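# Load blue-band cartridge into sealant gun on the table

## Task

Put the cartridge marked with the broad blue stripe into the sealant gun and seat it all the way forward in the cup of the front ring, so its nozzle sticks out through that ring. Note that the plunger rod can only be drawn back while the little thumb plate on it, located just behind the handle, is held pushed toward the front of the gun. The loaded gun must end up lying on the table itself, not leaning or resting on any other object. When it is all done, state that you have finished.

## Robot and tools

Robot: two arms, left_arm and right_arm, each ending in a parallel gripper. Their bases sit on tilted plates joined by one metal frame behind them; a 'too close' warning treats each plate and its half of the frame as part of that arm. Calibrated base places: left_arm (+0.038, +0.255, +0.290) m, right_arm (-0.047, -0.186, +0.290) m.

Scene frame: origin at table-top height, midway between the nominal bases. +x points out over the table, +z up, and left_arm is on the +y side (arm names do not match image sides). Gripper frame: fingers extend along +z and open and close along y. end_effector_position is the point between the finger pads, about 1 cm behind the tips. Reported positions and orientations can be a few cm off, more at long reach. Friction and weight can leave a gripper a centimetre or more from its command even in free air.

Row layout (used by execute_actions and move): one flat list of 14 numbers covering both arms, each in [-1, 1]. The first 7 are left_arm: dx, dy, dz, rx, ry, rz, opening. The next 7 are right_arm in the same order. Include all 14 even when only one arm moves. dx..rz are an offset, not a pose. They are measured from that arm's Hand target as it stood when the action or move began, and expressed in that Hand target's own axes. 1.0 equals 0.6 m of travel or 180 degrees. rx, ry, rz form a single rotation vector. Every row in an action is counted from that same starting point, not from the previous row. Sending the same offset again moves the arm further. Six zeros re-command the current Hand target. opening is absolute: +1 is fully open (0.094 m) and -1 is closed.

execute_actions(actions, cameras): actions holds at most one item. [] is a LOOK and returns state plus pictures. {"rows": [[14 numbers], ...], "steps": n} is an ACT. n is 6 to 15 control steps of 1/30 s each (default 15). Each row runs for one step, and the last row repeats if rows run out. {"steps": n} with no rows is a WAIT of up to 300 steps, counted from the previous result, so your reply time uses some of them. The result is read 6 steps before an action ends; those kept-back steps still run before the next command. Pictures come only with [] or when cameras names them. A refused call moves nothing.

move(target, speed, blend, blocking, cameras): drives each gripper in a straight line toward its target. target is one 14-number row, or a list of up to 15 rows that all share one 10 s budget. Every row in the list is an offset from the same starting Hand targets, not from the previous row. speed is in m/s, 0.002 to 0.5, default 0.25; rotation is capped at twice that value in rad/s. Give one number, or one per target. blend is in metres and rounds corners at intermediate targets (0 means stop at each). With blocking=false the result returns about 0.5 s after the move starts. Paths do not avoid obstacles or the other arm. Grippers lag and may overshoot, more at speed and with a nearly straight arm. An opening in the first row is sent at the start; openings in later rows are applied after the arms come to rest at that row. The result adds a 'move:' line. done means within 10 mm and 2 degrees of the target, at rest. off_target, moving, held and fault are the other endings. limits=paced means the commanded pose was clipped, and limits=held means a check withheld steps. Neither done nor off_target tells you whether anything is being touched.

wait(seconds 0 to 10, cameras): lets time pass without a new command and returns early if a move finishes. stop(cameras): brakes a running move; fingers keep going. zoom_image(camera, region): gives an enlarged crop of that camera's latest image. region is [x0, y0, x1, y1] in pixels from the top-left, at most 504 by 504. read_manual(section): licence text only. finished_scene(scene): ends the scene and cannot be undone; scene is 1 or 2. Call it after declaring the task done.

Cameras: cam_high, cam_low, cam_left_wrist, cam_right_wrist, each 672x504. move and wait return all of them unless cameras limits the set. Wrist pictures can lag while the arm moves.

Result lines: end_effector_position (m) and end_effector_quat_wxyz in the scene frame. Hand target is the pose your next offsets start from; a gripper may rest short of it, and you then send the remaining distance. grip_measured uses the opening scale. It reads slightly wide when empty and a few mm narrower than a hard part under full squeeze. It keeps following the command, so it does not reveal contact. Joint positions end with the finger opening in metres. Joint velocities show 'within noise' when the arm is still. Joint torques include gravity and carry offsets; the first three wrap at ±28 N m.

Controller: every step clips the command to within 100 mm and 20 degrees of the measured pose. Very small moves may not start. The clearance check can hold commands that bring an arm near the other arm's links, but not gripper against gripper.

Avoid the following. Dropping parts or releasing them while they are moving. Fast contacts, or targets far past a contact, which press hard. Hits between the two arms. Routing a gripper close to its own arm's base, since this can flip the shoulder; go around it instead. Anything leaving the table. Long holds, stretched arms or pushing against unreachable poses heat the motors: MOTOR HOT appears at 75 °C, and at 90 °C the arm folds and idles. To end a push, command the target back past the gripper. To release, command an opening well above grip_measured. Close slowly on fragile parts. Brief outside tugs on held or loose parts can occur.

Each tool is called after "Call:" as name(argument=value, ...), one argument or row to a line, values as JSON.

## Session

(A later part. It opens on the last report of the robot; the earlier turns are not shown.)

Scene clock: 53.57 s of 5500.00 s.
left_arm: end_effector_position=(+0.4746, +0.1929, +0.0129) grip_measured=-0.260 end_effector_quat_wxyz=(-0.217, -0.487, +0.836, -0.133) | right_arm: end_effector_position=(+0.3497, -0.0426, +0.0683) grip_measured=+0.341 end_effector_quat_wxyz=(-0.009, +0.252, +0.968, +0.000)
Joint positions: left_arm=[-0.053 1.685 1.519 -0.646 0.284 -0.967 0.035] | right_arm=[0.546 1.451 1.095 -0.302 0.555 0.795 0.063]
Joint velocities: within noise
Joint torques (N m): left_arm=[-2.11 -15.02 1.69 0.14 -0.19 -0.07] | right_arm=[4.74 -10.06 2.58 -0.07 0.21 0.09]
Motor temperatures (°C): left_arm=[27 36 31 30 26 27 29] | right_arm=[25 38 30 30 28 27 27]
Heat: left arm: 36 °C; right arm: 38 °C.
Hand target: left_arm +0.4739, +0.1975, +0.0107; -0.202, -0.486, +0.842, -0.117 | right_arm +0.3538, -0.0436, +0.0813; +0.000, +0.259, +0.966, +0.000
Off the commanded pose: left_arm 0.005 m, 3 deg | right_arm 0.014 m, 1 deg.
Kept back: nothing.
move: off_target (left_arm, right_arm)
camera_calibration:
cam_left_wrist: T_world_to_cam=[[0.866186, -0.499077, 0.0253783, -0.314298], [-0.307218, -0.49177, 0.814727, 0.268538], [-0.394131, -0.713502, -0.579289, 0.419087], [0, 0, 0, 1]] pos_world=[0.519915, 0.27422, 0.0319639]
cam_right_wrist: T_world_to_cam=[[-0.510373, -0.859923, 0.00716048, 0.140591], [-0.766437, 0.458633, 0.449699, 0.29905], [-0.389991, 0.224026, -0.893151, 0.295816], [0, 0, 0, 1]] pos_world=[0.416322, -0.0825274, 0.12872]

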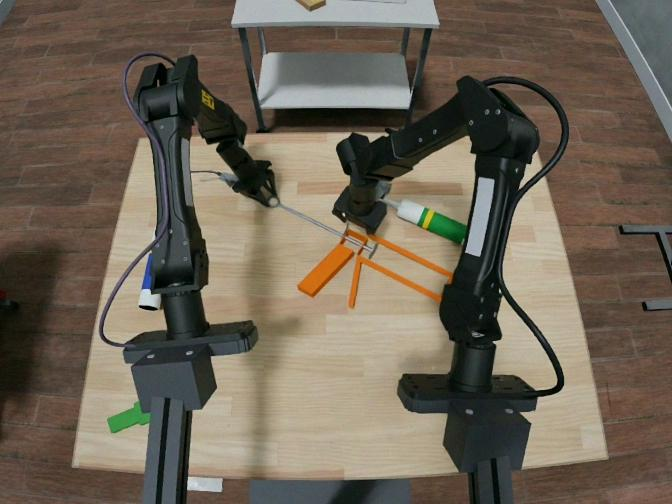

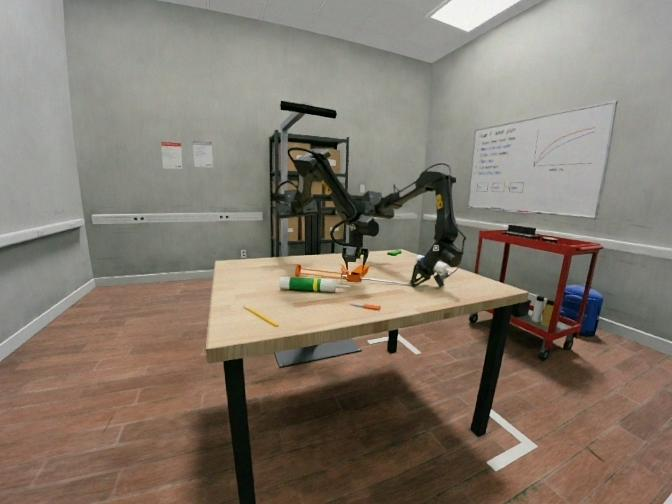

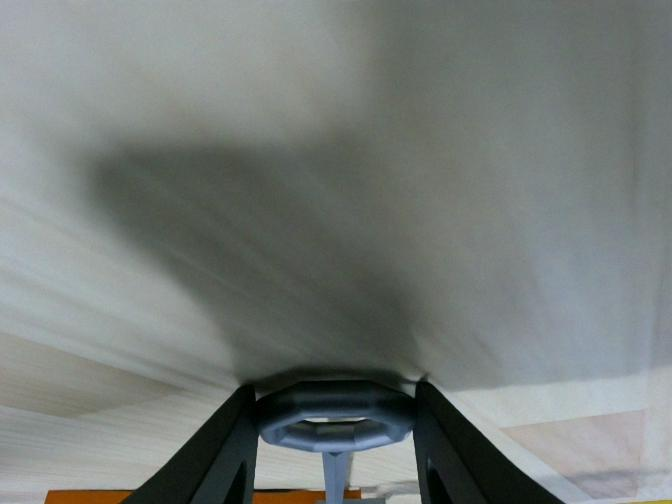

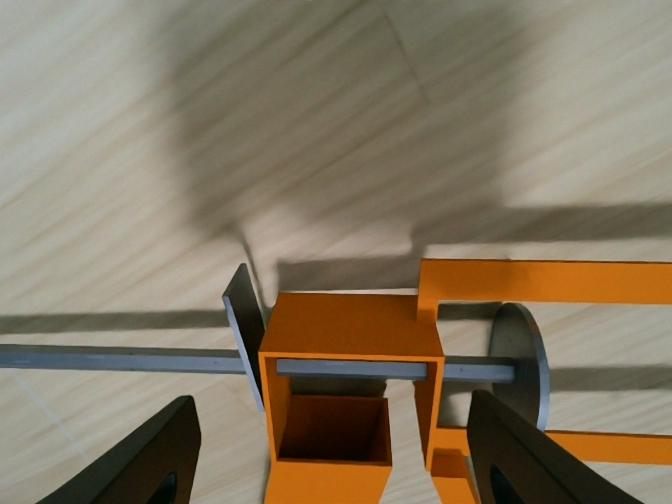

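Call:
move(
  target=[
    [0,0,0,0,0,0,-0.5,0,0.0867,-0.02,0,0,0,-1],
    [0,0,0,0,0,0,-0.5,0,0.0867,0.0565,0,0,0,-1],
  ],
  speed=0.12,
  cameras=["cam_high","cam_right_wrist","cam_low"],
)

Call:
zoom_image(
  camera="cam_low",
  region=[280, 220, 460, 310],
)

Scene clock: 55.67 s of 5500.00 s.
left_arm: end_effector_position=(+0.4746, +0.1929, +0.0129) grip_measured=-0.260 end_effector_quat_wxyz=(-0.217, -0.487, +0.836, -0.133) | right_arm: end_effector_position=(+0.3719, -0.0042, +0.0517) grip_measured=-0.986 end_effector_quat_wxyz=(-0.009, +0.259, +0.966, -0.008)
Joint positions: left_arm=[-0.053 1.685 1.519 -0.646 0.284 -0.967 0.035] | right_arm=[0.603 1.628 1.304 -0.367 0.613 0.857 0.001]
Joint velocities: within noise
Joint torques (N m): left_arm=[-2.11 -15.02 1.69 0.13 -0.18 -0.07] | right_arm=[3.81 -6.56 4.59 0.43 -0.08 -0.15]
Motor temperatures (°C): left_arm=[27 37 31 30 26 27 29] | right_arm=[26 38 30 30 28 27 27]
Heat: left arm: 37 °C; right arm: 38 °C.
Hand target: left_arm +0.4739, +0.1975, +0.0107; -0.202, -0.486, +0.842, -0.117 | right_arm +0.3799, +0.0014, +0.0474; +0.000, +0.259, +0.966, +0.000
Off the commanded pose: left_arm 0.005 m, 3 deg | right_arm 0.011 m, 1 deg.
Kept back: nothing.
move: off_target (left_arm, right_arm)
camera_calibration:
cam_right_wrist: T_world_to_cam=[[-0.521626, -0.852876, 0.0225785, 0.188494], [-0.758729, 0.475822, 0.444886, 0.303367], [-0.390176, 0.214933, -0.895302, 0.281116], [0, 0, 0, 1]] pos_world=[0.438181, -0.0440083, 0.112464]
Images, in order (width x height): cam_high 672x504, cam_low 672x504, cam_right_wrist 672x504.

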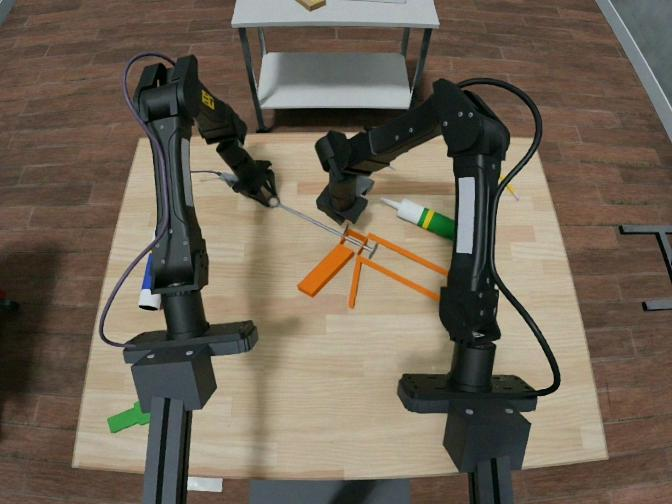

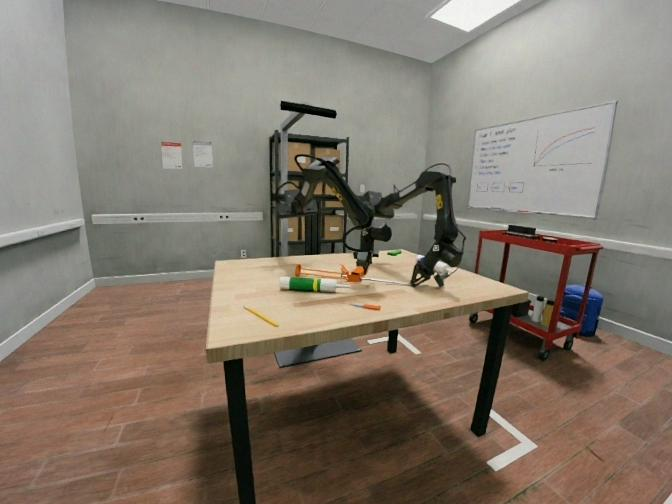

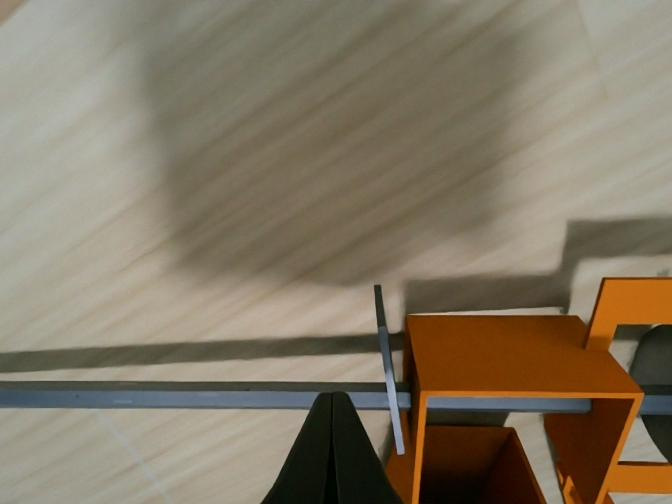

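Scaled by 2.800 from the camera's 672x504 image, which has a finer 960x720 frame.

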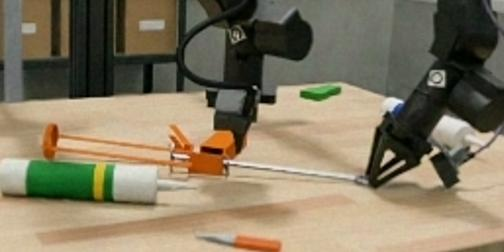

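Call:
move(
  target=[0,0,0,0,0,0,-0.5,-0.0063,0,0.036,0,0,0,-1],
  speed=0.08,
  cameras=["cam_right_wrist"],
)

Call:
zoom_image(
  camera="cam_right_wrist",
  region=[200, 300, 500, 504],
)

Scene clock: 57.37 s of 5500.00 s.
left_arm: end_effector_position=(+0.4746, +0.1929, +0.0129) grip_measured=-0.260 end_effector_quat_wxyz=(-0.217, -0.487, +0.836, -0.133) | right_arm: end_effector_position=(+0.3763, -0.0051, +0.0319) grip_measured=-0.986 end_effector_quat_wxyz=(-0.008, +0.260, +0.966, -0.006)
Joint positions: left_arm=[-0.053 1.685 1.519 -0.646 0.284 -0.967 0.035] | right_arm=[0.564 1.679 1.33 -0.321 0.581 0.828 0.001]
Joint velocities: within noise
Joint torques (N m): left_arm=[-2.1 -15.02 1.69 0.13 -0.19 -0.07] | right_arm=[3.66 -6.53 4.52 0.43 -0.09 -0.14]
Motor temperatures (°C): left_arm=[27 38 31 30 26 27 29] | right_arm=[26 38 30 30 28 27 27]
Heat: left arm: 38 °C; right arm: 38 °C.
Hand target: left_arm +0.4739, +0.1975, +0.0107; -0.202, -0.486, +0.842, -0.117 | right_arm +0.3831, -0.0004, +0.0258; +0.000, +0.259, +0.966, +0.000
Off the commanded pose: left_arm 0.005 m, 3 deg | right_arm 0.010 m, 1 deg.
Kept back: nothing.
move: off_target (left_arm)
camera_calibration:
cam_right_wrist: T_world_to_cam=[[-0.523595, -0.85177, 0.0183357, 0.191299], [-0.758759, 0.475992, 0.444653, 0.315934], [-0.38747, 0.218906, -0.895515, 0.264376], [0, 0, 0, 1]] pos_world=[0.442319, -0.0453131, 0.0927644]
Images, in order (width x height): cam_right_wrist 672x504.

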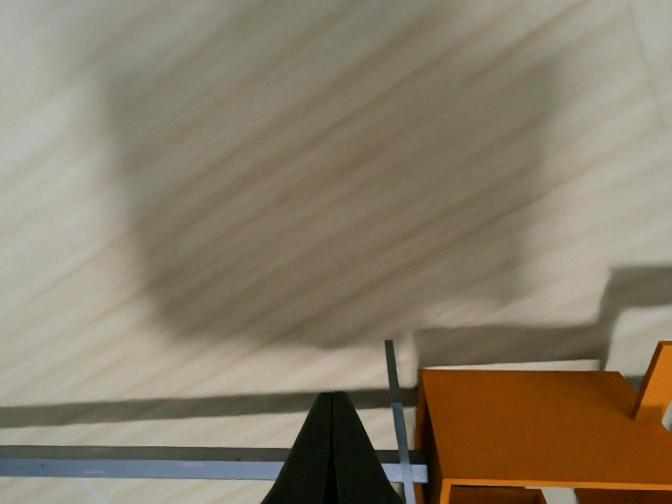

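Scaled by 1.680 from the camera's 672x504 image, which has a finer 960x720 frame.

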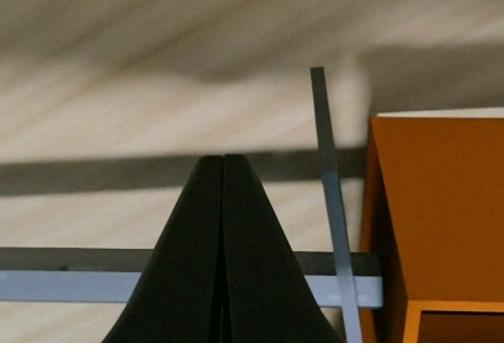

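Call:
move(
  target=[0,0,0,0,0,0,-0.5,0,-0.075,0.003,0,0,0,-1],
  speed=0.05,
  cameras=["cam_right_wrist","cam_high","cam_left_wrist"],
)

Call:
zoom_image(
  camera="cam_high",
  region=[240, 160, 480, 320],
)

Scene clock: 58.73 s of 5500.00 s.
left_arm: end_effector_position=(+0.4719, +0.1875, +0.0132) grip_measured=-0.260 end_effector_quat_wxyz=(-0.221, -0.484, +0.836, -0.135) | right_arm: end_effector_position=(+0.3636, -0.0123, +0.0196) grip_measured=-0.986 end_effector_quat_wxyz=(-0.002, +0.260, +0.965, +0.037)
Joint positions: left_arm=[-0.064 1.685 1.51 -0.641 0.284 -0.97 0.035] | right_arm=[0.507 1.637 1.183 -0.135 0.467 0.759 0.001]
Joint velocities: within noise
Joint torques (N m): left_arm=[-1.31 -14.98 2.28 0.1 -0.18 -0.07] | right_arm=[1.46 -10.84 1.09 -0.15 0.37 -0.11]
Motor temperatures (°C): left_arm=[27 39 31 30 26 27 29] | right_arm=[26 38 30 30 28 27 27]
Heat: left arm: 39 °C; right arm: 38 °C.
Hand target: left_arm +0.4739, +0.1974, +0.0107; -0.202, -0.486, +0.842, -0.117 | right_arm +0.3607, -0.0393, +0.0240; +0.000, +0.259, +0.966, +0.000
Off the commanded pose: left_arm 0.010 m, 3 deg | right_arm 0.028 m, 4 deg.
Kept back: nothing.
move: off_target (left_arm, right_arm)
camera_calibration:
cam_left_wrist: T_world_to_cam=[[0.864504, -0.50193, 0.0264505, -0.313318], [-0.305723, -0.483337, 0.820316, 0.262459], [-0.398957, -0.717253, -0.571298, 0.417226], [0, 0, 0, 1]] pos_world=[0.51756, 0.268849, 0.031348]
cam_right_wrist: T_world_to_cam=[[-0.524316, -0.848948, -0.066175, 0.180708], [-0.772965, 0.441902, 0.455245, 0.319771], [-0.357237, 0.289843, -0.887904, 0.239725], [0, 0, 0, 1]] pos_world=[0.427558, -0.0573784, 0.079237]
Images, in order (width x height): cam_high 672x504, cam_left_wrist 672x504, cam_right_wrist 672x504.

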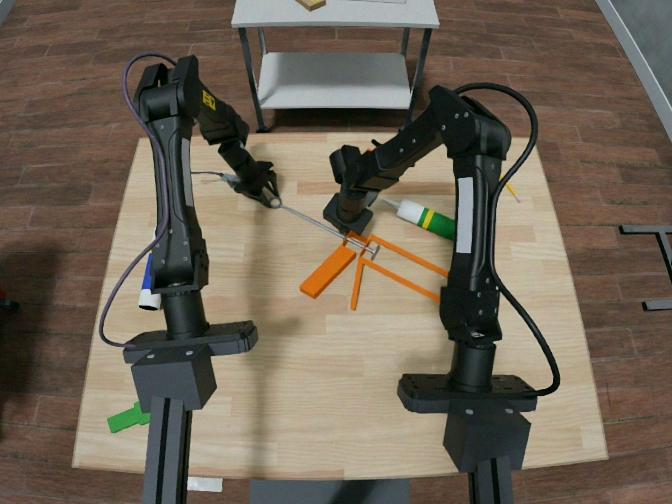

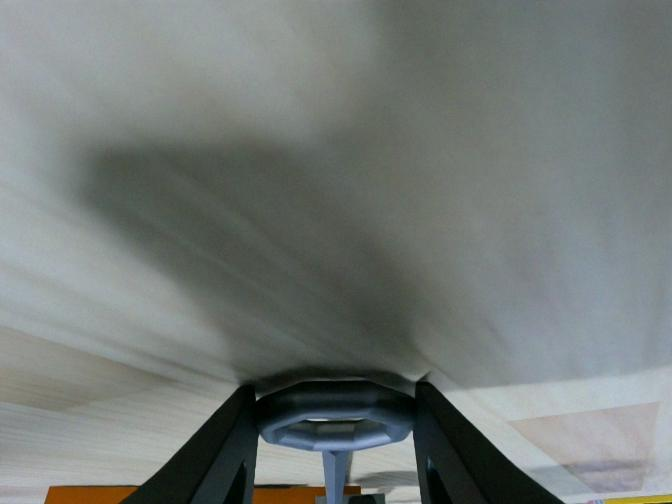

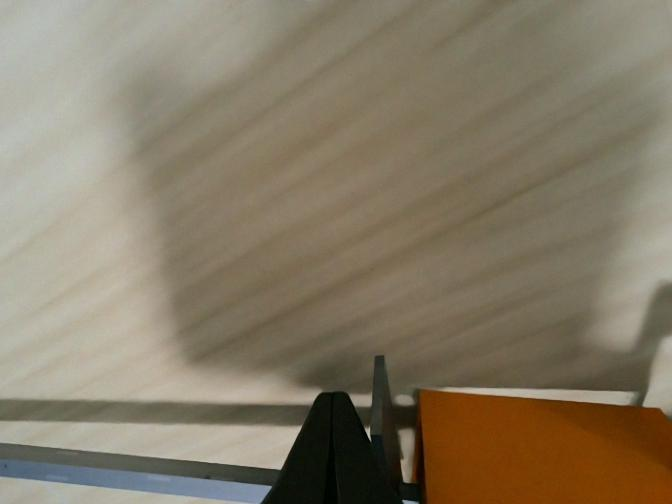

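Scaled by 2.100 from the camera's 672x504 image, which has a finer 960x720 frame.

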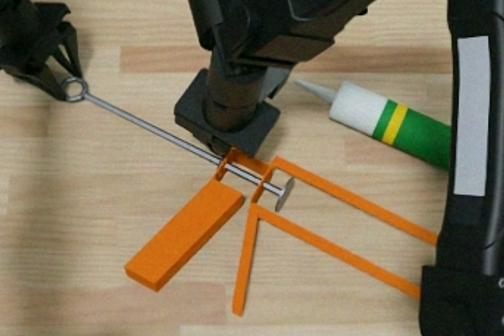

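Call:
move(
  target=[-0.03,0,-0.018,0,0,0,-0.5,-0.012,-0.05,-0.015,0,0,0,-1],
  speed=0.05,
  cameras=["cam_right_wrist","cam_high","cam_left_wrist"],
)

Call:
zoom_image(
  camera="cam_high",
  region=[240, 160, 480, 320],
)

Scene clock: 61.73 s of 5500.00 s.
left_arm: end_effector_position=(+0.4736, +0.1893, +0.0195) grip_measured=-0.260 end_effector_quat_wxyz=(-0.233, -0.479, +0.834, -0.146) | right_arm: end_effector_position=(+0.3637, -0.0230, +0.0339) grip_measured=-0.986 end_effector_quat_wxyz=(+0.000, +0.261, +0.962, +0.078)
Joint positions: left_arm=[-0.047 1.685 1.536 -0.687 0.326 -0.943 0.035] | right_arm=[0.466 1.538 1.088 -0.086 0.36 0.719 0.001]
Joint velocities: within noise
Joint torques (N m): left_arm=[1.2 -13.94 5.65 -0.05 -0.28 0.06] | right_arm=[-0.49 -10.59 0.73 -0.34 0.87 -0.12]
Motor temperatures (°C): left_arm=[27 40 31 30 26 27 29] | right_arm=[26 40 30 29 28 27 27]
Heat: left arm: 40 °C; right arm: 40 °C.
Hand target: left_arm +0.4843, +0.2156, +0.0121; -0.202, -0.486, +0.842, -0.117 | right_arm +0.3519, -0.0690, +0.0330; +0.000, +0.259, +0.966, +0.000
Off the commanded pose: left_arm 0.029 m, 5 deg | right_arm 0.047 m, 9 deg.
Kept back: nothing.
move: off_target (left_arm, right_arm)
camera_calibration:
cam_left_wrist: T_world_to_cam=[[0.861486, -0.506517, 0.0358168, -0.311902], [-0.301566, -0.453602, 0.838632, 0.250727], [-0.408535, -0.73327, -0.54352, 0.429877], [0, 0, 0, 1]] pos_world=[0.519929, 0.270963, 0.0345509]
cam_right_wrist: T_world_to_cam=[[-0.524036, -0.839132, -0.145754, 0.175472], [-0.783074, 0.407407, 0.469909, 0.320411], [-0.334935, 0.360386, -0.870598, 0.248462], [0, 0, 0, 1]] pos_world=[0.426078, -0.0728358, 0.0913218]
Images, in order (width x height): cam_high 672x504, cam_left_wrist 672x504, cam_right_wrist 672x504.

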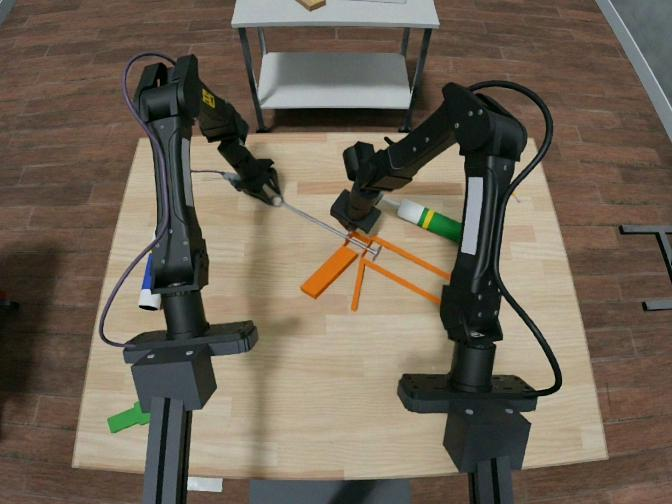

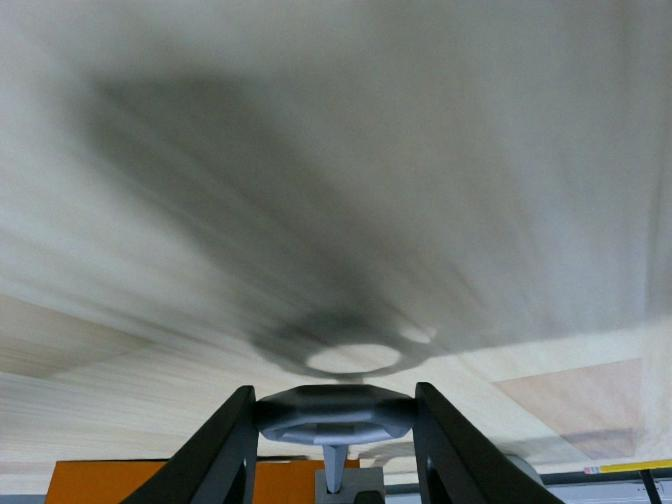

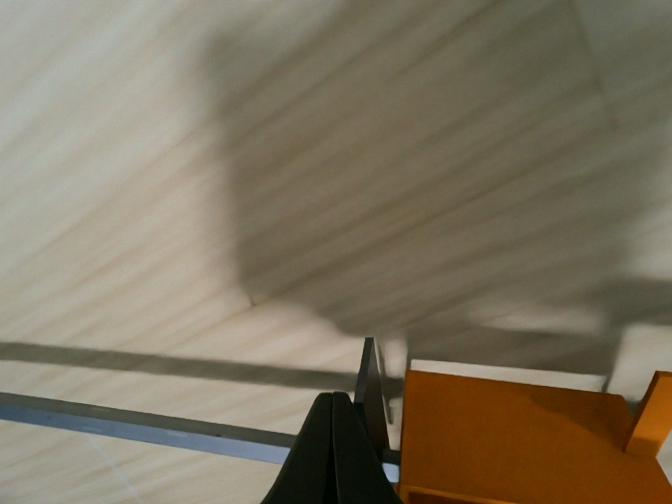

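Scaled by 2.100 from the camera's 672x504 image, which has a finer 960x720 frame.

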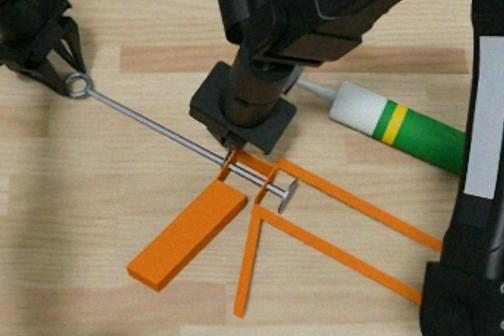

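Call:
move(
  target=[
    [0.02,0,0.012,0,0,0,-0.5,0.0153,0.1105,0,0,0,0,-1],
    [0.02,0,0.012,0,0,0,-0.5,0.0153,0.1,-0.087,0,0,0,-1],
    [0.02,0,0.012,0,0,0,-0.5,0.0153,0.073,-0.087,0.122,0,0,0.6],
  ],
  speed=0.12,
)

Scene clock: 67.87 s of 5500.00 s.
left_arm: end_effector_position=(+0.4760, +0.1952, +0.0149) grip_measured=-0.260 end_effector_quat_wxyz=(-0.220, -0.484, +0.836, -0.136) | right_arm: end_effector_position=(+0.3685, -0.0343, +0.0823) grip_measured=+0.599 end_effector_quat_wxyz=(-0.052, +0.268, +0.946, -0.175)
Joint positions: left_arm=[-0.044 1.685 1.53 -0.663 0.298 -0.954 0.035] | right_arm=[0.662 1.782 1.678 -1.028 0.832 1.219 0.075]
Joint velocities: within noise
Joint torques (N m): left_arm=[-1.47 -14.65 2.52 0.1 -0.21 -0.07] | right_arm=[7.04 -6.58 5.03 -0.8 0.33 0.12]
Motor temperatures (°C): left_arm=[27 42 31 30 26 26 29] | right_arm=[26 41 30 29 28 27 27]
Heat: left arm: 42 °C; right arm: 41 °C.
Hand target: left_arm +0.4774, +0.2034, +0.0112; -0.202, -0.486, +0.842, -0.117 | right_arm +0.3658, -0.0265, +0.0853; -0.049, +0.254, +0.948, -0.184
Off the commanded pose: left_arm 0.009 m, 3 deg | right_arm 0.009 m, 2 deg.
Kept back: nothing.
move: off_target (left_arm)
camera_calibration:
cam_left_wrist: T_world_to_cam=[[0.863992, -0.502625, 0.0297651, -0.312696], [-0.309203, -0.482994, 0.819213, 0.26764], [-0.397381, -0.716997, -0.572716, 0.424587], [0, 0, 0, 1]] pos_world=[0.521645, 0.276527, 0.0332209]
cam_right_wrist: T_world_to_cam=[[-0.50954, -0.780396, 0.362423, 0.130396], [-0.670588, 0.624087, 0.401032, 0.277673], [-0.539148, -0.038695, -0.841322, 0.355414], [0, 0, 0, 1]] pos_world=[0.444267, -0.0577782, 0.140403]

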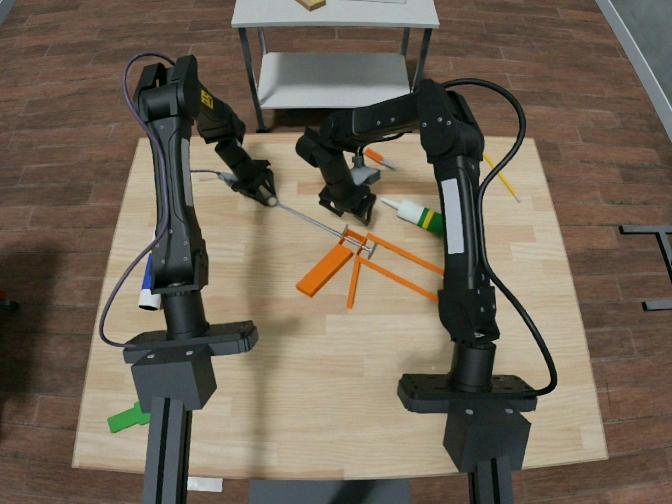

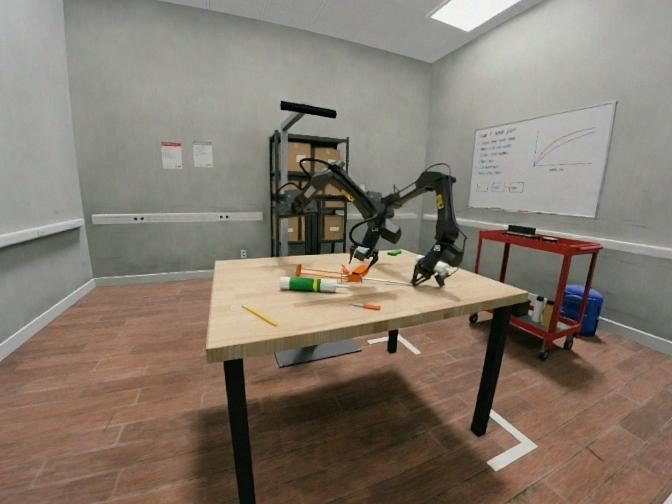

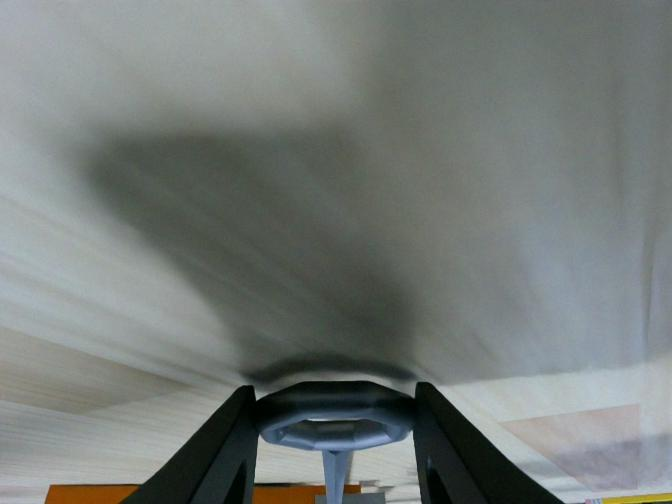

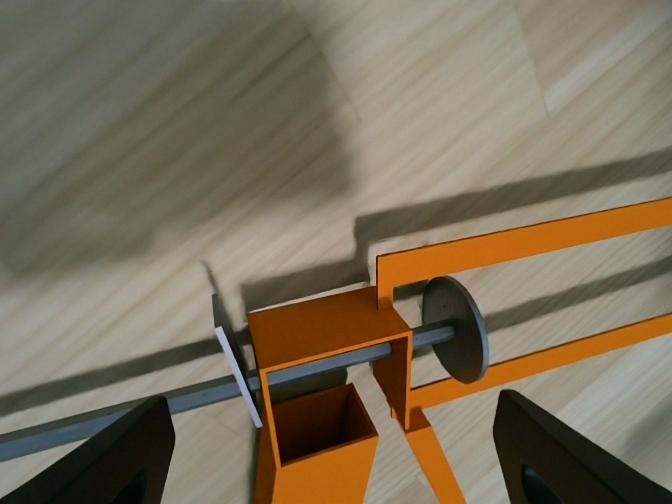

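Call:
move(
  target=[
    [0,0,0,0,0,0,-0.5,0.0008,-0.0112,0.032,-0.0944,0,0,0.68],
    [0,0,0,0,0,0,-0.5,0.0008,0.0158,0.0985,-0.0944,0,0,0.68],
  ],
  speed=0.08,
  cameras=["cam_right_wrist","cam_high"],
)

Call:
zoom_image(
  camera="cam_right_wrist",
  region=[100, 250, 600, 504],
)

Scene clock: 73.40 s of 5500.00 s.
left_arm: end_effector_position=(+0.4760, +0.1954, +0.0147) grip_measured=-0.260 end_effector_quat_wxyz=(-0.219, -0.484, +0.836, -0.135) | right_arm: end_effector_position=(+0.3550, -0.0411, +0.0330) grip_measured=+0.679 end_effector_quat_wxyz=(-0.017, +0.256, +0.966, -0.046)
Joint positions: left_arm=[-0.044 1.685 1.53 -0.663 0.297 -0.954 0.035] | right_arm=[0.52 1.616 1.231 -0.336 0.605 0.825 0.079]
Joint velocities: within noise
Joint torques (N m): left_arm=[-1.47 -14.65 2.54 0.1 -0.21 -0.07] | right_arm=[3.1 -6.49 3.48 0.31 -0.06 -0.15]
Motor temperatures (°C): left_arm=[27 44 31 29 26 26 30] | right_arm=[26 42 30 29 28 27 26]
Heat: left arm: 44 °C; right arm: 42 °C.
Hand target: left_arm +0.4774, +0.2034, +0.0112; -0.202, -0.486, +0.842, -0.117 | right_arm +0.3587, -0.0378, +0.0268; -0.011, +0.259, +0.965, -0.042
Off the commanded pose: left_arm 0.009 m, 3 deg | right_arm 0.008 m, 1 deg.
Kept back: nothing.
move: off_target (left_arm)
camera_calibration:
cam_right_wrist: T_world_to_cam=[[-0.513656, -0.852117, 0.100266, 0.143205], [-0.746314, 0.501387, 0.437752, 0.313261], [-0.423288, 0.150024, -0.893487, 0.27482], [0, 0, 0, 1]] pos_world=[0.423677, -0.076267, 0.0940587]
Images, in order (width x height): cam_high 672x504, cam_right_wrist 672x504.

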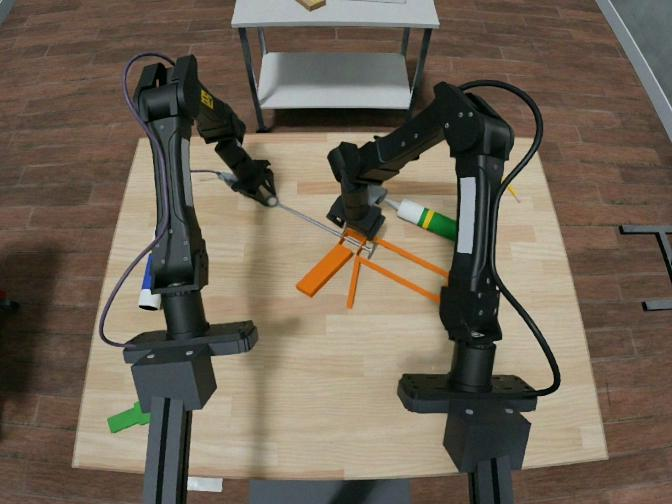

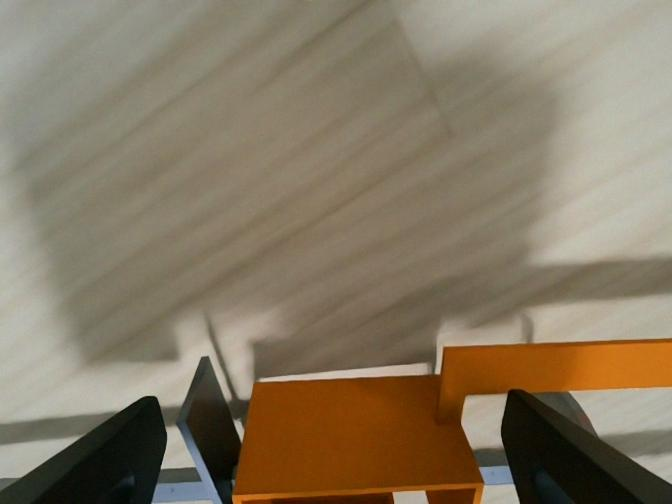

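Scaled by 1.008 from the camera's 672x504 image, which has a finer 960x720 frame.

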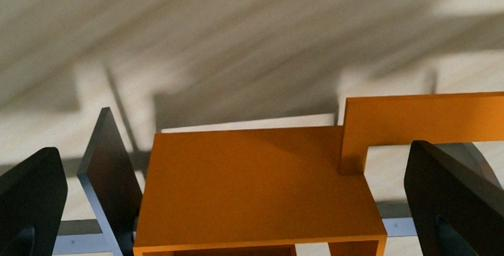

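Call:
move(
  target=[
    [0,0,0,0,0,0,-0.5,0.006,-0.004,0.002,0,0,0,0.5],
    [0,0,0,0,0,0,-0.5,0.006,-0.004,0.002,0,0,0,-0.15],
  ],
  speed=0.08,
  cameras=["cam_right_wrist","cam_high"],
)

Call:
zoom_image(
  camera="cam_right_wrist",
  region=[100, 250, 600, 504],
)

Scene clock: 75.57 s of 5500.00 s.
left_arm: end_effector_position=(+0.4766, +0.1980, +0.0133) grip_measured=-0.260 end_effector_quat_wxyz=(-0.215, -0.487, +0.837, -0.128) | right_arm: end_effector_position=(+0.3582, -0.0423, +0.0323) grip_measured=+0.120 end_effector_quat_wxyz=(-0.008, +0.260, +0.964, -0.047)
Joint positions: left_arm=[-0.044 1.685 1.53 -0.658 0.28 -0.961 0.035] | right_arm=[0.519 1.616 1.227 -0.316 0.615 0.825 0.053]
Joint velocities: within noise
Joint torques (N m): left_arm=[-1.44 -14.65 2.52 0.07 -0.14 -0.06] | right_arm=[3.25 -6.72 2.21 0.32 -0.06 -0.1]
Motor temperatures (°C): left_arm=[27 45 31 29 26 26 30] | right_arm=[26 42 30 29 28 27 26]
Heat: left arm: 45 °C; right arm: 42 °C.
Hand target: left_arm +0.4774, +0.2035, +0.0112; -0.202, -0.486, +0.842, -0.117 | right_arm +0.3543, -0.0382, +0.0258; -0.011, +0.259, +0.965, -0.042
Off the commanded pose: left_arm 0.006 m, 2 deg | right_arm 0.009 m, 1 deg.
Kept back: nothing.
move: done
camera_calibration:
cam_right_wrist: T_world_to_cam=[[-0.522613, -0.846993, 0.0973599, 0.147452], [-0.748921, 0.510646, 0.422325, 0.318355], [-0.407423, 0.147798, -0.901201, 0.27015], [0, 0, 0, 1]] pos_world=[0.425548, -0.0776036, 0.0946546]
Images, in order (width x height): cam_high 672x504, cam_right_wrist 672x504.

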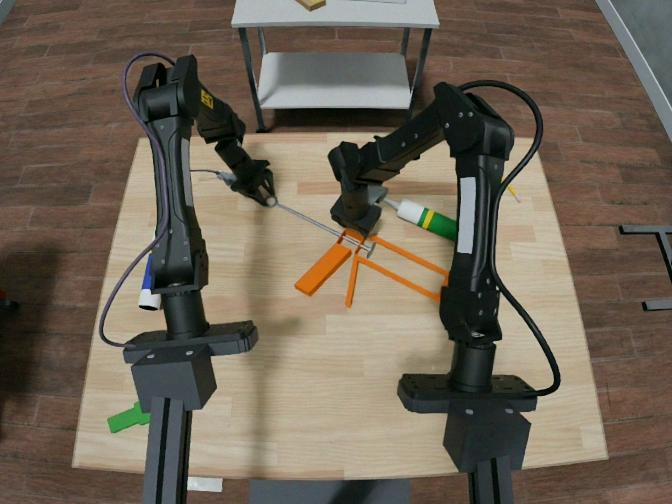

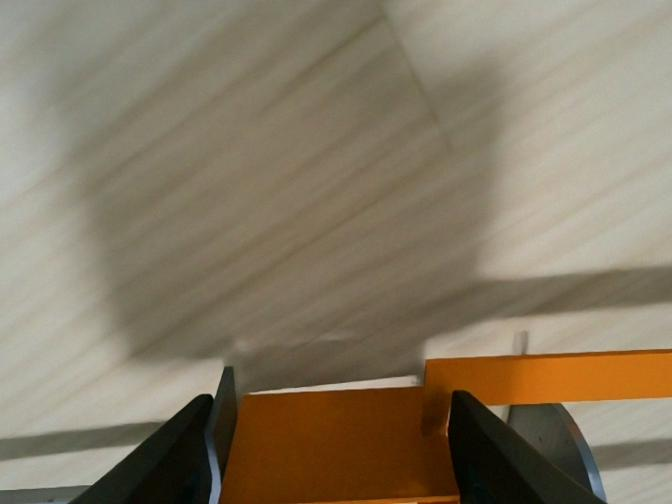

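Scaled by 1.008 from the camera's 672x504 image, which has a finer 960x720 frame.

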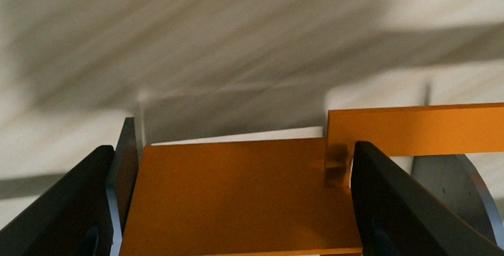

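Call:
move(
  target=[-0.052,0,-0.0265,0,0,0,-0.5,0,0,0,0,0,0,-0.2],
  speed=0.06,
  cameras=["cam_right_wrist","cam_high"],
)

Call:
zoom_image(
  camera="cam_right_wrist",
  region=[100, 250, 600, 504],
)

Call:
zoom_image(
  camera="cam_high",
  region=[240, 160, 480, 320],
)

Scene clock: 76.90 s of 5500.00 s.
left_arm: end_effector_position=(+0.4792, +0.2116, +0.0203) grip_measured=-0.260 end_effector_quat_wxyz=(-0.235, -0.489, +0.830, -0.132) | right_arm: end_effector_position=(+0.3595, -0.0374, +0.0327) grip_measured=+0.126 end_effector_quat_wxyz=(-0.009, +0.259, +0.965, -0.036)
Joint positions: left_arm=[0.004 1.7 1.598 -0.758 0.338 -0.927 0.035] | right_arm=[0.522 1.616 1.227 -0.305 0.599 0.817 0.053]
Joint velocities: within noise
Joint torques (N m): left_arm=[1.46 -13.03 7.34 -0.01 -0.05 0.22] | right_arm=[2.96 -6.72 2.24 0.23 -0.01 -0.08]
Motor temperatures (°C): left_arm=[27 45 31 29 26 26 30] | right_arm=[26 42 30 29 28 27 26]
Heat: left arm: 45 °C; right arm: 42 °C.
Hand target: left_arm +0.4949, +0.2338, +0.0112; -0.202, -0.486, +0.842, -0.117 | right_arm +0.3543, -0.0382, +0.0258; -0.011, +0.259, +0.965, -0.042
Off the commanded pose: left_arm 0.029 m, 4 deg | right_arm 0.009 m, 1 deg.
Kept back: nothing.
move: off_target (left_arm)
camera_calibration:
cam_right_wrist: T_world_to_cam=[[-0.520537, -0.850317, 0.0774702, 0.152028], [-0.75232, 0.499664, 0.429362, 0.317286], [-0.403803, 0.165216, -0.899804, 0.269662], [0, 0, 0, 1]] pos_world=[0.426726, -0.073817, 0.0946348]
Images, in order (width x height): cam_high 672x504, cam_right_wrist 672x504.

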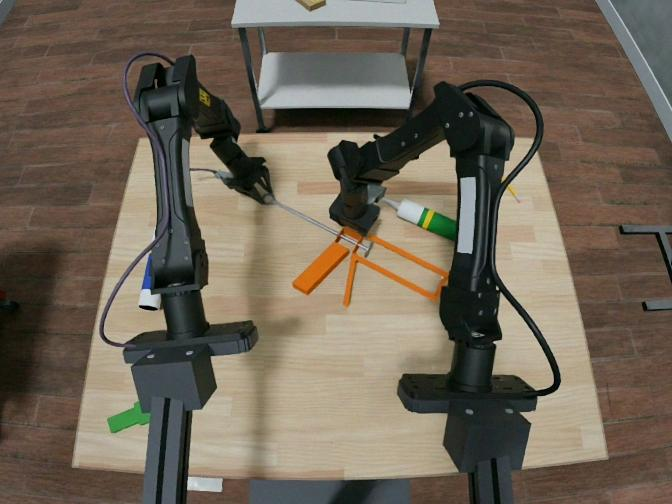

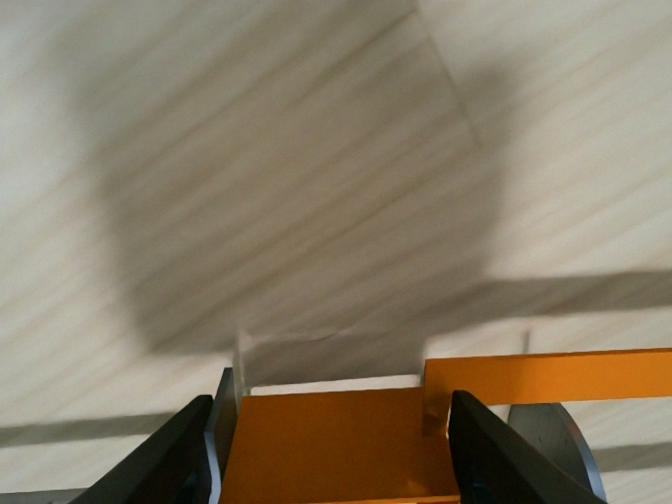

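Scaled by 1.008 from the camera's 672x504 image, which has a finer 960x720 frame.

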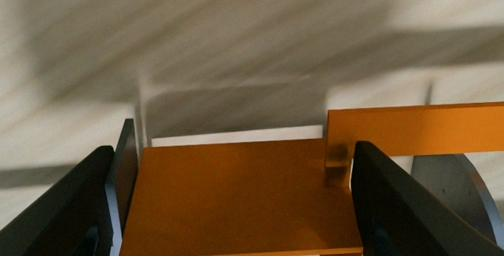

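Scaled by 2.100 from the camera's 672x504 image, which has a finer 960x720 frame.

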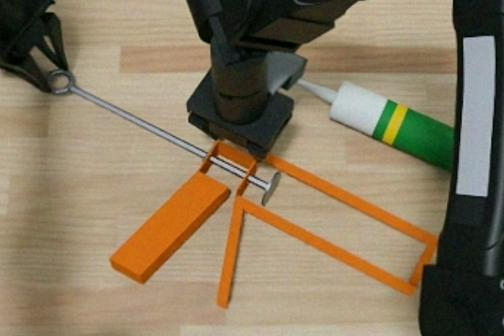

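Call:
wait(
  seconds=0.1,
  cameras=["cam_low","cam_left_wrist","cam_right_wrist"],
)

Call:
zoom_image(
  camera="cam_low",
  region=[280, 240, 400, 300],
)

Call:
zoom_image(
  camera="cam_right_wrist",
  region=[400, 340, 640, 504],
)

Scene clock: 77.63 s of 5500.00 s.
left_arm: end_effector_position=(+0.4789, +0.2116, +0.0204) grip_measured=-0.260 end_effector_quat_wxyz=(-0.236, -0.489, +0.829, -0.131) | right_arm: end_effector_position=(+0.3595, -0.0374, +0.0327) grip_measured=+0.126 end_effector_quat_wxyz=(-0.009, +0.259, +0.965, -0.036)
Joint positions: left_arm=[0.004 1.7 1.598 -0.76 0.338 -0.927 0.035] | right_arm=[0.522 1.616 1.227 -0.305 0.599 0.817 0.053]
Joint velocities: within noise
Joint torques (N m): left_arm=[1.44 -13.03 7.31 -0.01 -0.05 0.22] | right_arm=[2.96 -6.72 2.25 0.22 -0.01 -0.08]
Motor temperatures (°C): left_arm=[27 45 31 29 26 26 30] | right_arm=[26 42 30 29 28 27 27]
Heat: left arm: 45 °C; right arm: 42 °C.
Hand target: left_arm +0.4948, +0.2338, +0.0112; -0.202, -0.486, +0.842, -0.117 | right_arm +0.3543, -0.0382, +0.0258; -0.011, +0.259, +0.965, -0.042
Off the commanded pose: left_arm 0.029 m, 4 deg | right_arm 0.009 m, 1 deg.
Steps of this call (1-22: nothing new was sent). Readings (end_effector_position of left_arm | right_arm):
1: (+0.4792, +0.2116, +0.0203) | (+0.3595, -0.0374, +0.0327)
2: (+0.4792, +0.2116, +0.0203) | (+0.3595, -0.0374, +0.0327)
4: (+0.4792, +0.2116, +0.0203) | (+0.3595, -0.0374, +0.0327)
8: (+0.4792, +0.2116, +0.0203) | (+0.3595, -0.0374, +0.0327)
22: the state above
camera_calibration:
cam_left_wrist: T_world_to_cam=[[0.868671, -0.495385, 0.00215021, -0.310337], [-0.275314, -0.479153, 0.833435, 0.254594], [-0.411841, -0.724573, -0.552613, 0.448798], [0, 0, 0, 1]] pos_world=[0.524507, 0.29344, 0.0364908]
cam_right_wrist: T_world_to_cam=[[-0.520537, -0.850317, 0.0774702, 0.152028], [-0.75232, 0.499664, 0.429362, 0.317286], [-0.403803, 0.165216, -0.899804, 0.269662], [0, 0, 0, 1]] pos_world=[0.426726, -0.073817, 0.0946348]
Images, in order (width x height): cam_low 672x504, cam_left_wrist 672x504, cam_right_wrist 672x504.

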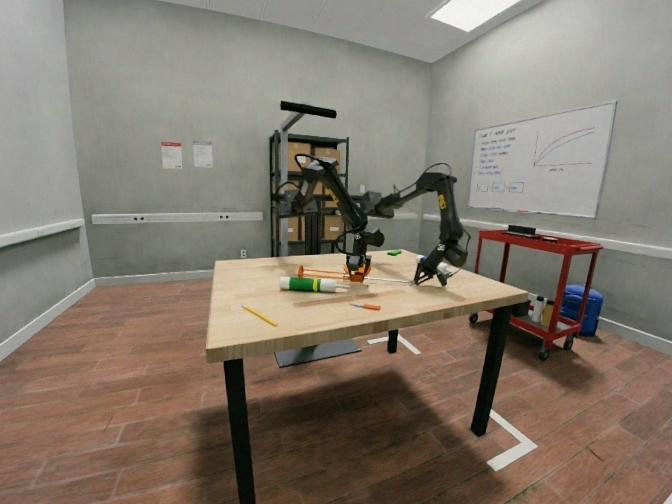

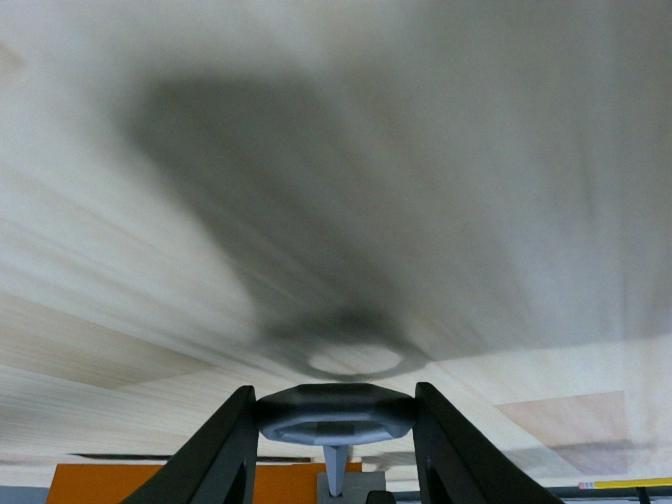

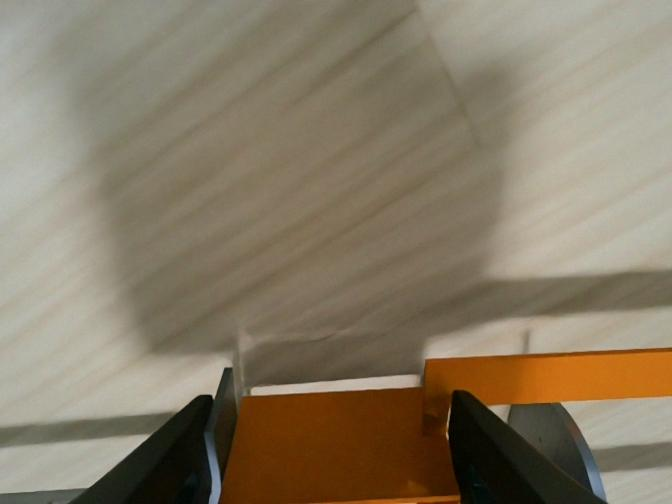

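Scaled by 4.200 from the camera's 672x504 image, which has a finer 960x720 frame.

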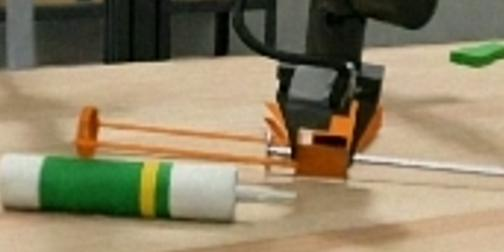

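Scaled by 2.100 from the camera's 672x504 image, which has a finer 960x720 frame.

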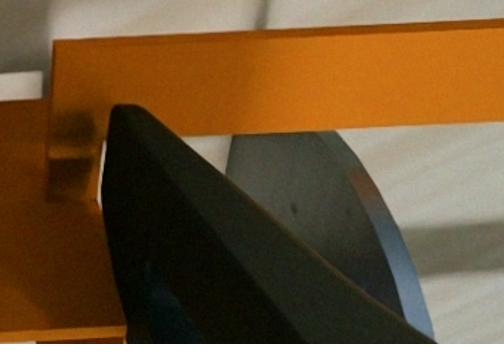

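Call:
move(
  target=[
    [0.02,0,0.012,0,0,0,-0.5,0,0,0,0,0,0,0.5],
    [0.02,0,0.012,0,0,0,-0.5,0,0.0105,-0.0762,0,0,0,0.5],
    [0.02,0,0.012,0,0,0,-0.5,-0.0258,0.0902,-0.0832,-0.0278,0,0,-1],
    [0.02,0,0.012,0,0,0,-0.5,-0.0258,0.0971,-0.0035,-0.0278,0,0,-1],
  ],
  speed=0.12,
  cameras=["cam_right_wrist","cam_high"],
)

Call:
zoom_image(
  camera="cam_right_wrist",
  region=[200, 300, 672, 504],
)

Scene clock: 82.70 s of 5500.00 s.
left_arm: end_effector_position=(+0.4867, +0.2189, +0.0163) grip_measured=-0.497 end_effector_quat_wxyz=(-0.212, -0.487, +0.838, -0.122) | right_arm: end_effector_position=(+0.3918, +0.0012, +0.0300) grip_measured=-0.986 end_effector_quat_wxyz=(-0.006, +0.262, +0.965, -0.002)
Joint positions: left_arm=[0.004 1.697 1.6 -0.727 0.298 -0.926 0.024] | right_arm=[0.564 1.716 1.414 -0.36 0.576 0.826 0.001]
Joint velocities: within noise
Joint torques (N m): left_arm=[-1.05 -13.76 3.15 0.14 0 -0.05] | right_arm=[3.67 -6.75 4.6 0.41 -0.08 -0.15]
Motor temperatures (°C): left_arm=[27 45 31 29 26 26 30] | right_arm=[26 42 30 29 28 27 27]
Heat: left arm: 45 °C; right arm: 42 °C.
Hand target: left_arm +0.4877, +0.2217, +0.0101; -0.202, -0.486, +0.842, -0.117 | right_arm +0.3969, +0.0046, +0.0230; +0.000, +0.259, +0.966, +0.001
Off the commanded pose: left_arm 0.007 m, 1 deg | right_arm 0.009 m, 1 deg.
Kept back: nothing.
move: done; target 3's new opening was sent with right_arm's hand 0.014 m and 2 deg from that target
camera_calibration:
cam_right_wrist: T_world_to_cam=[[-0.526385, -0.850175, 0.0110151, 0.206166], [-0.759382, 0.47592, 0.443665, 0.325839], [-0.382435, 0.225174, -0.896125, 0.265333], [0, 0, 0, 1]] pos_world=[0.457432, -0.0395425, 0.090937]
Images, in order (width x height): cam_high 672x504, cam_right_wrist 672x504.

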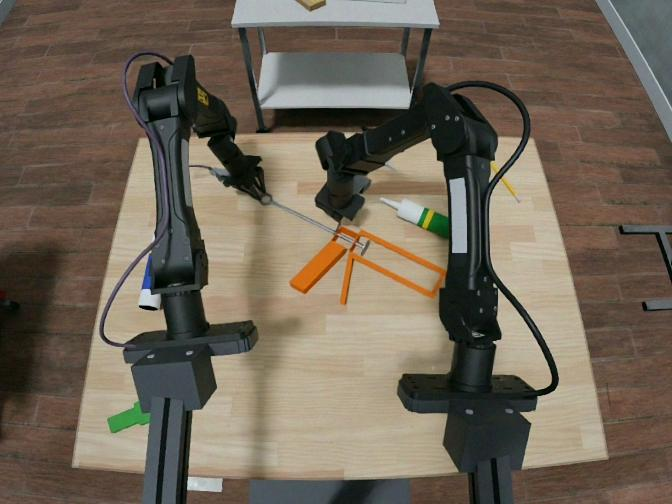

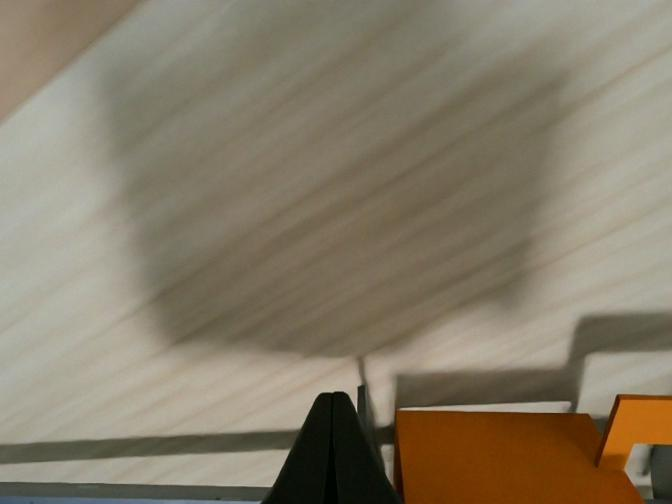

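Scaled by 1.068 from the camera's 672x504 image, which has a finer 960x720 frame.

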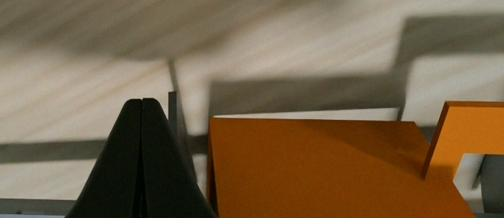

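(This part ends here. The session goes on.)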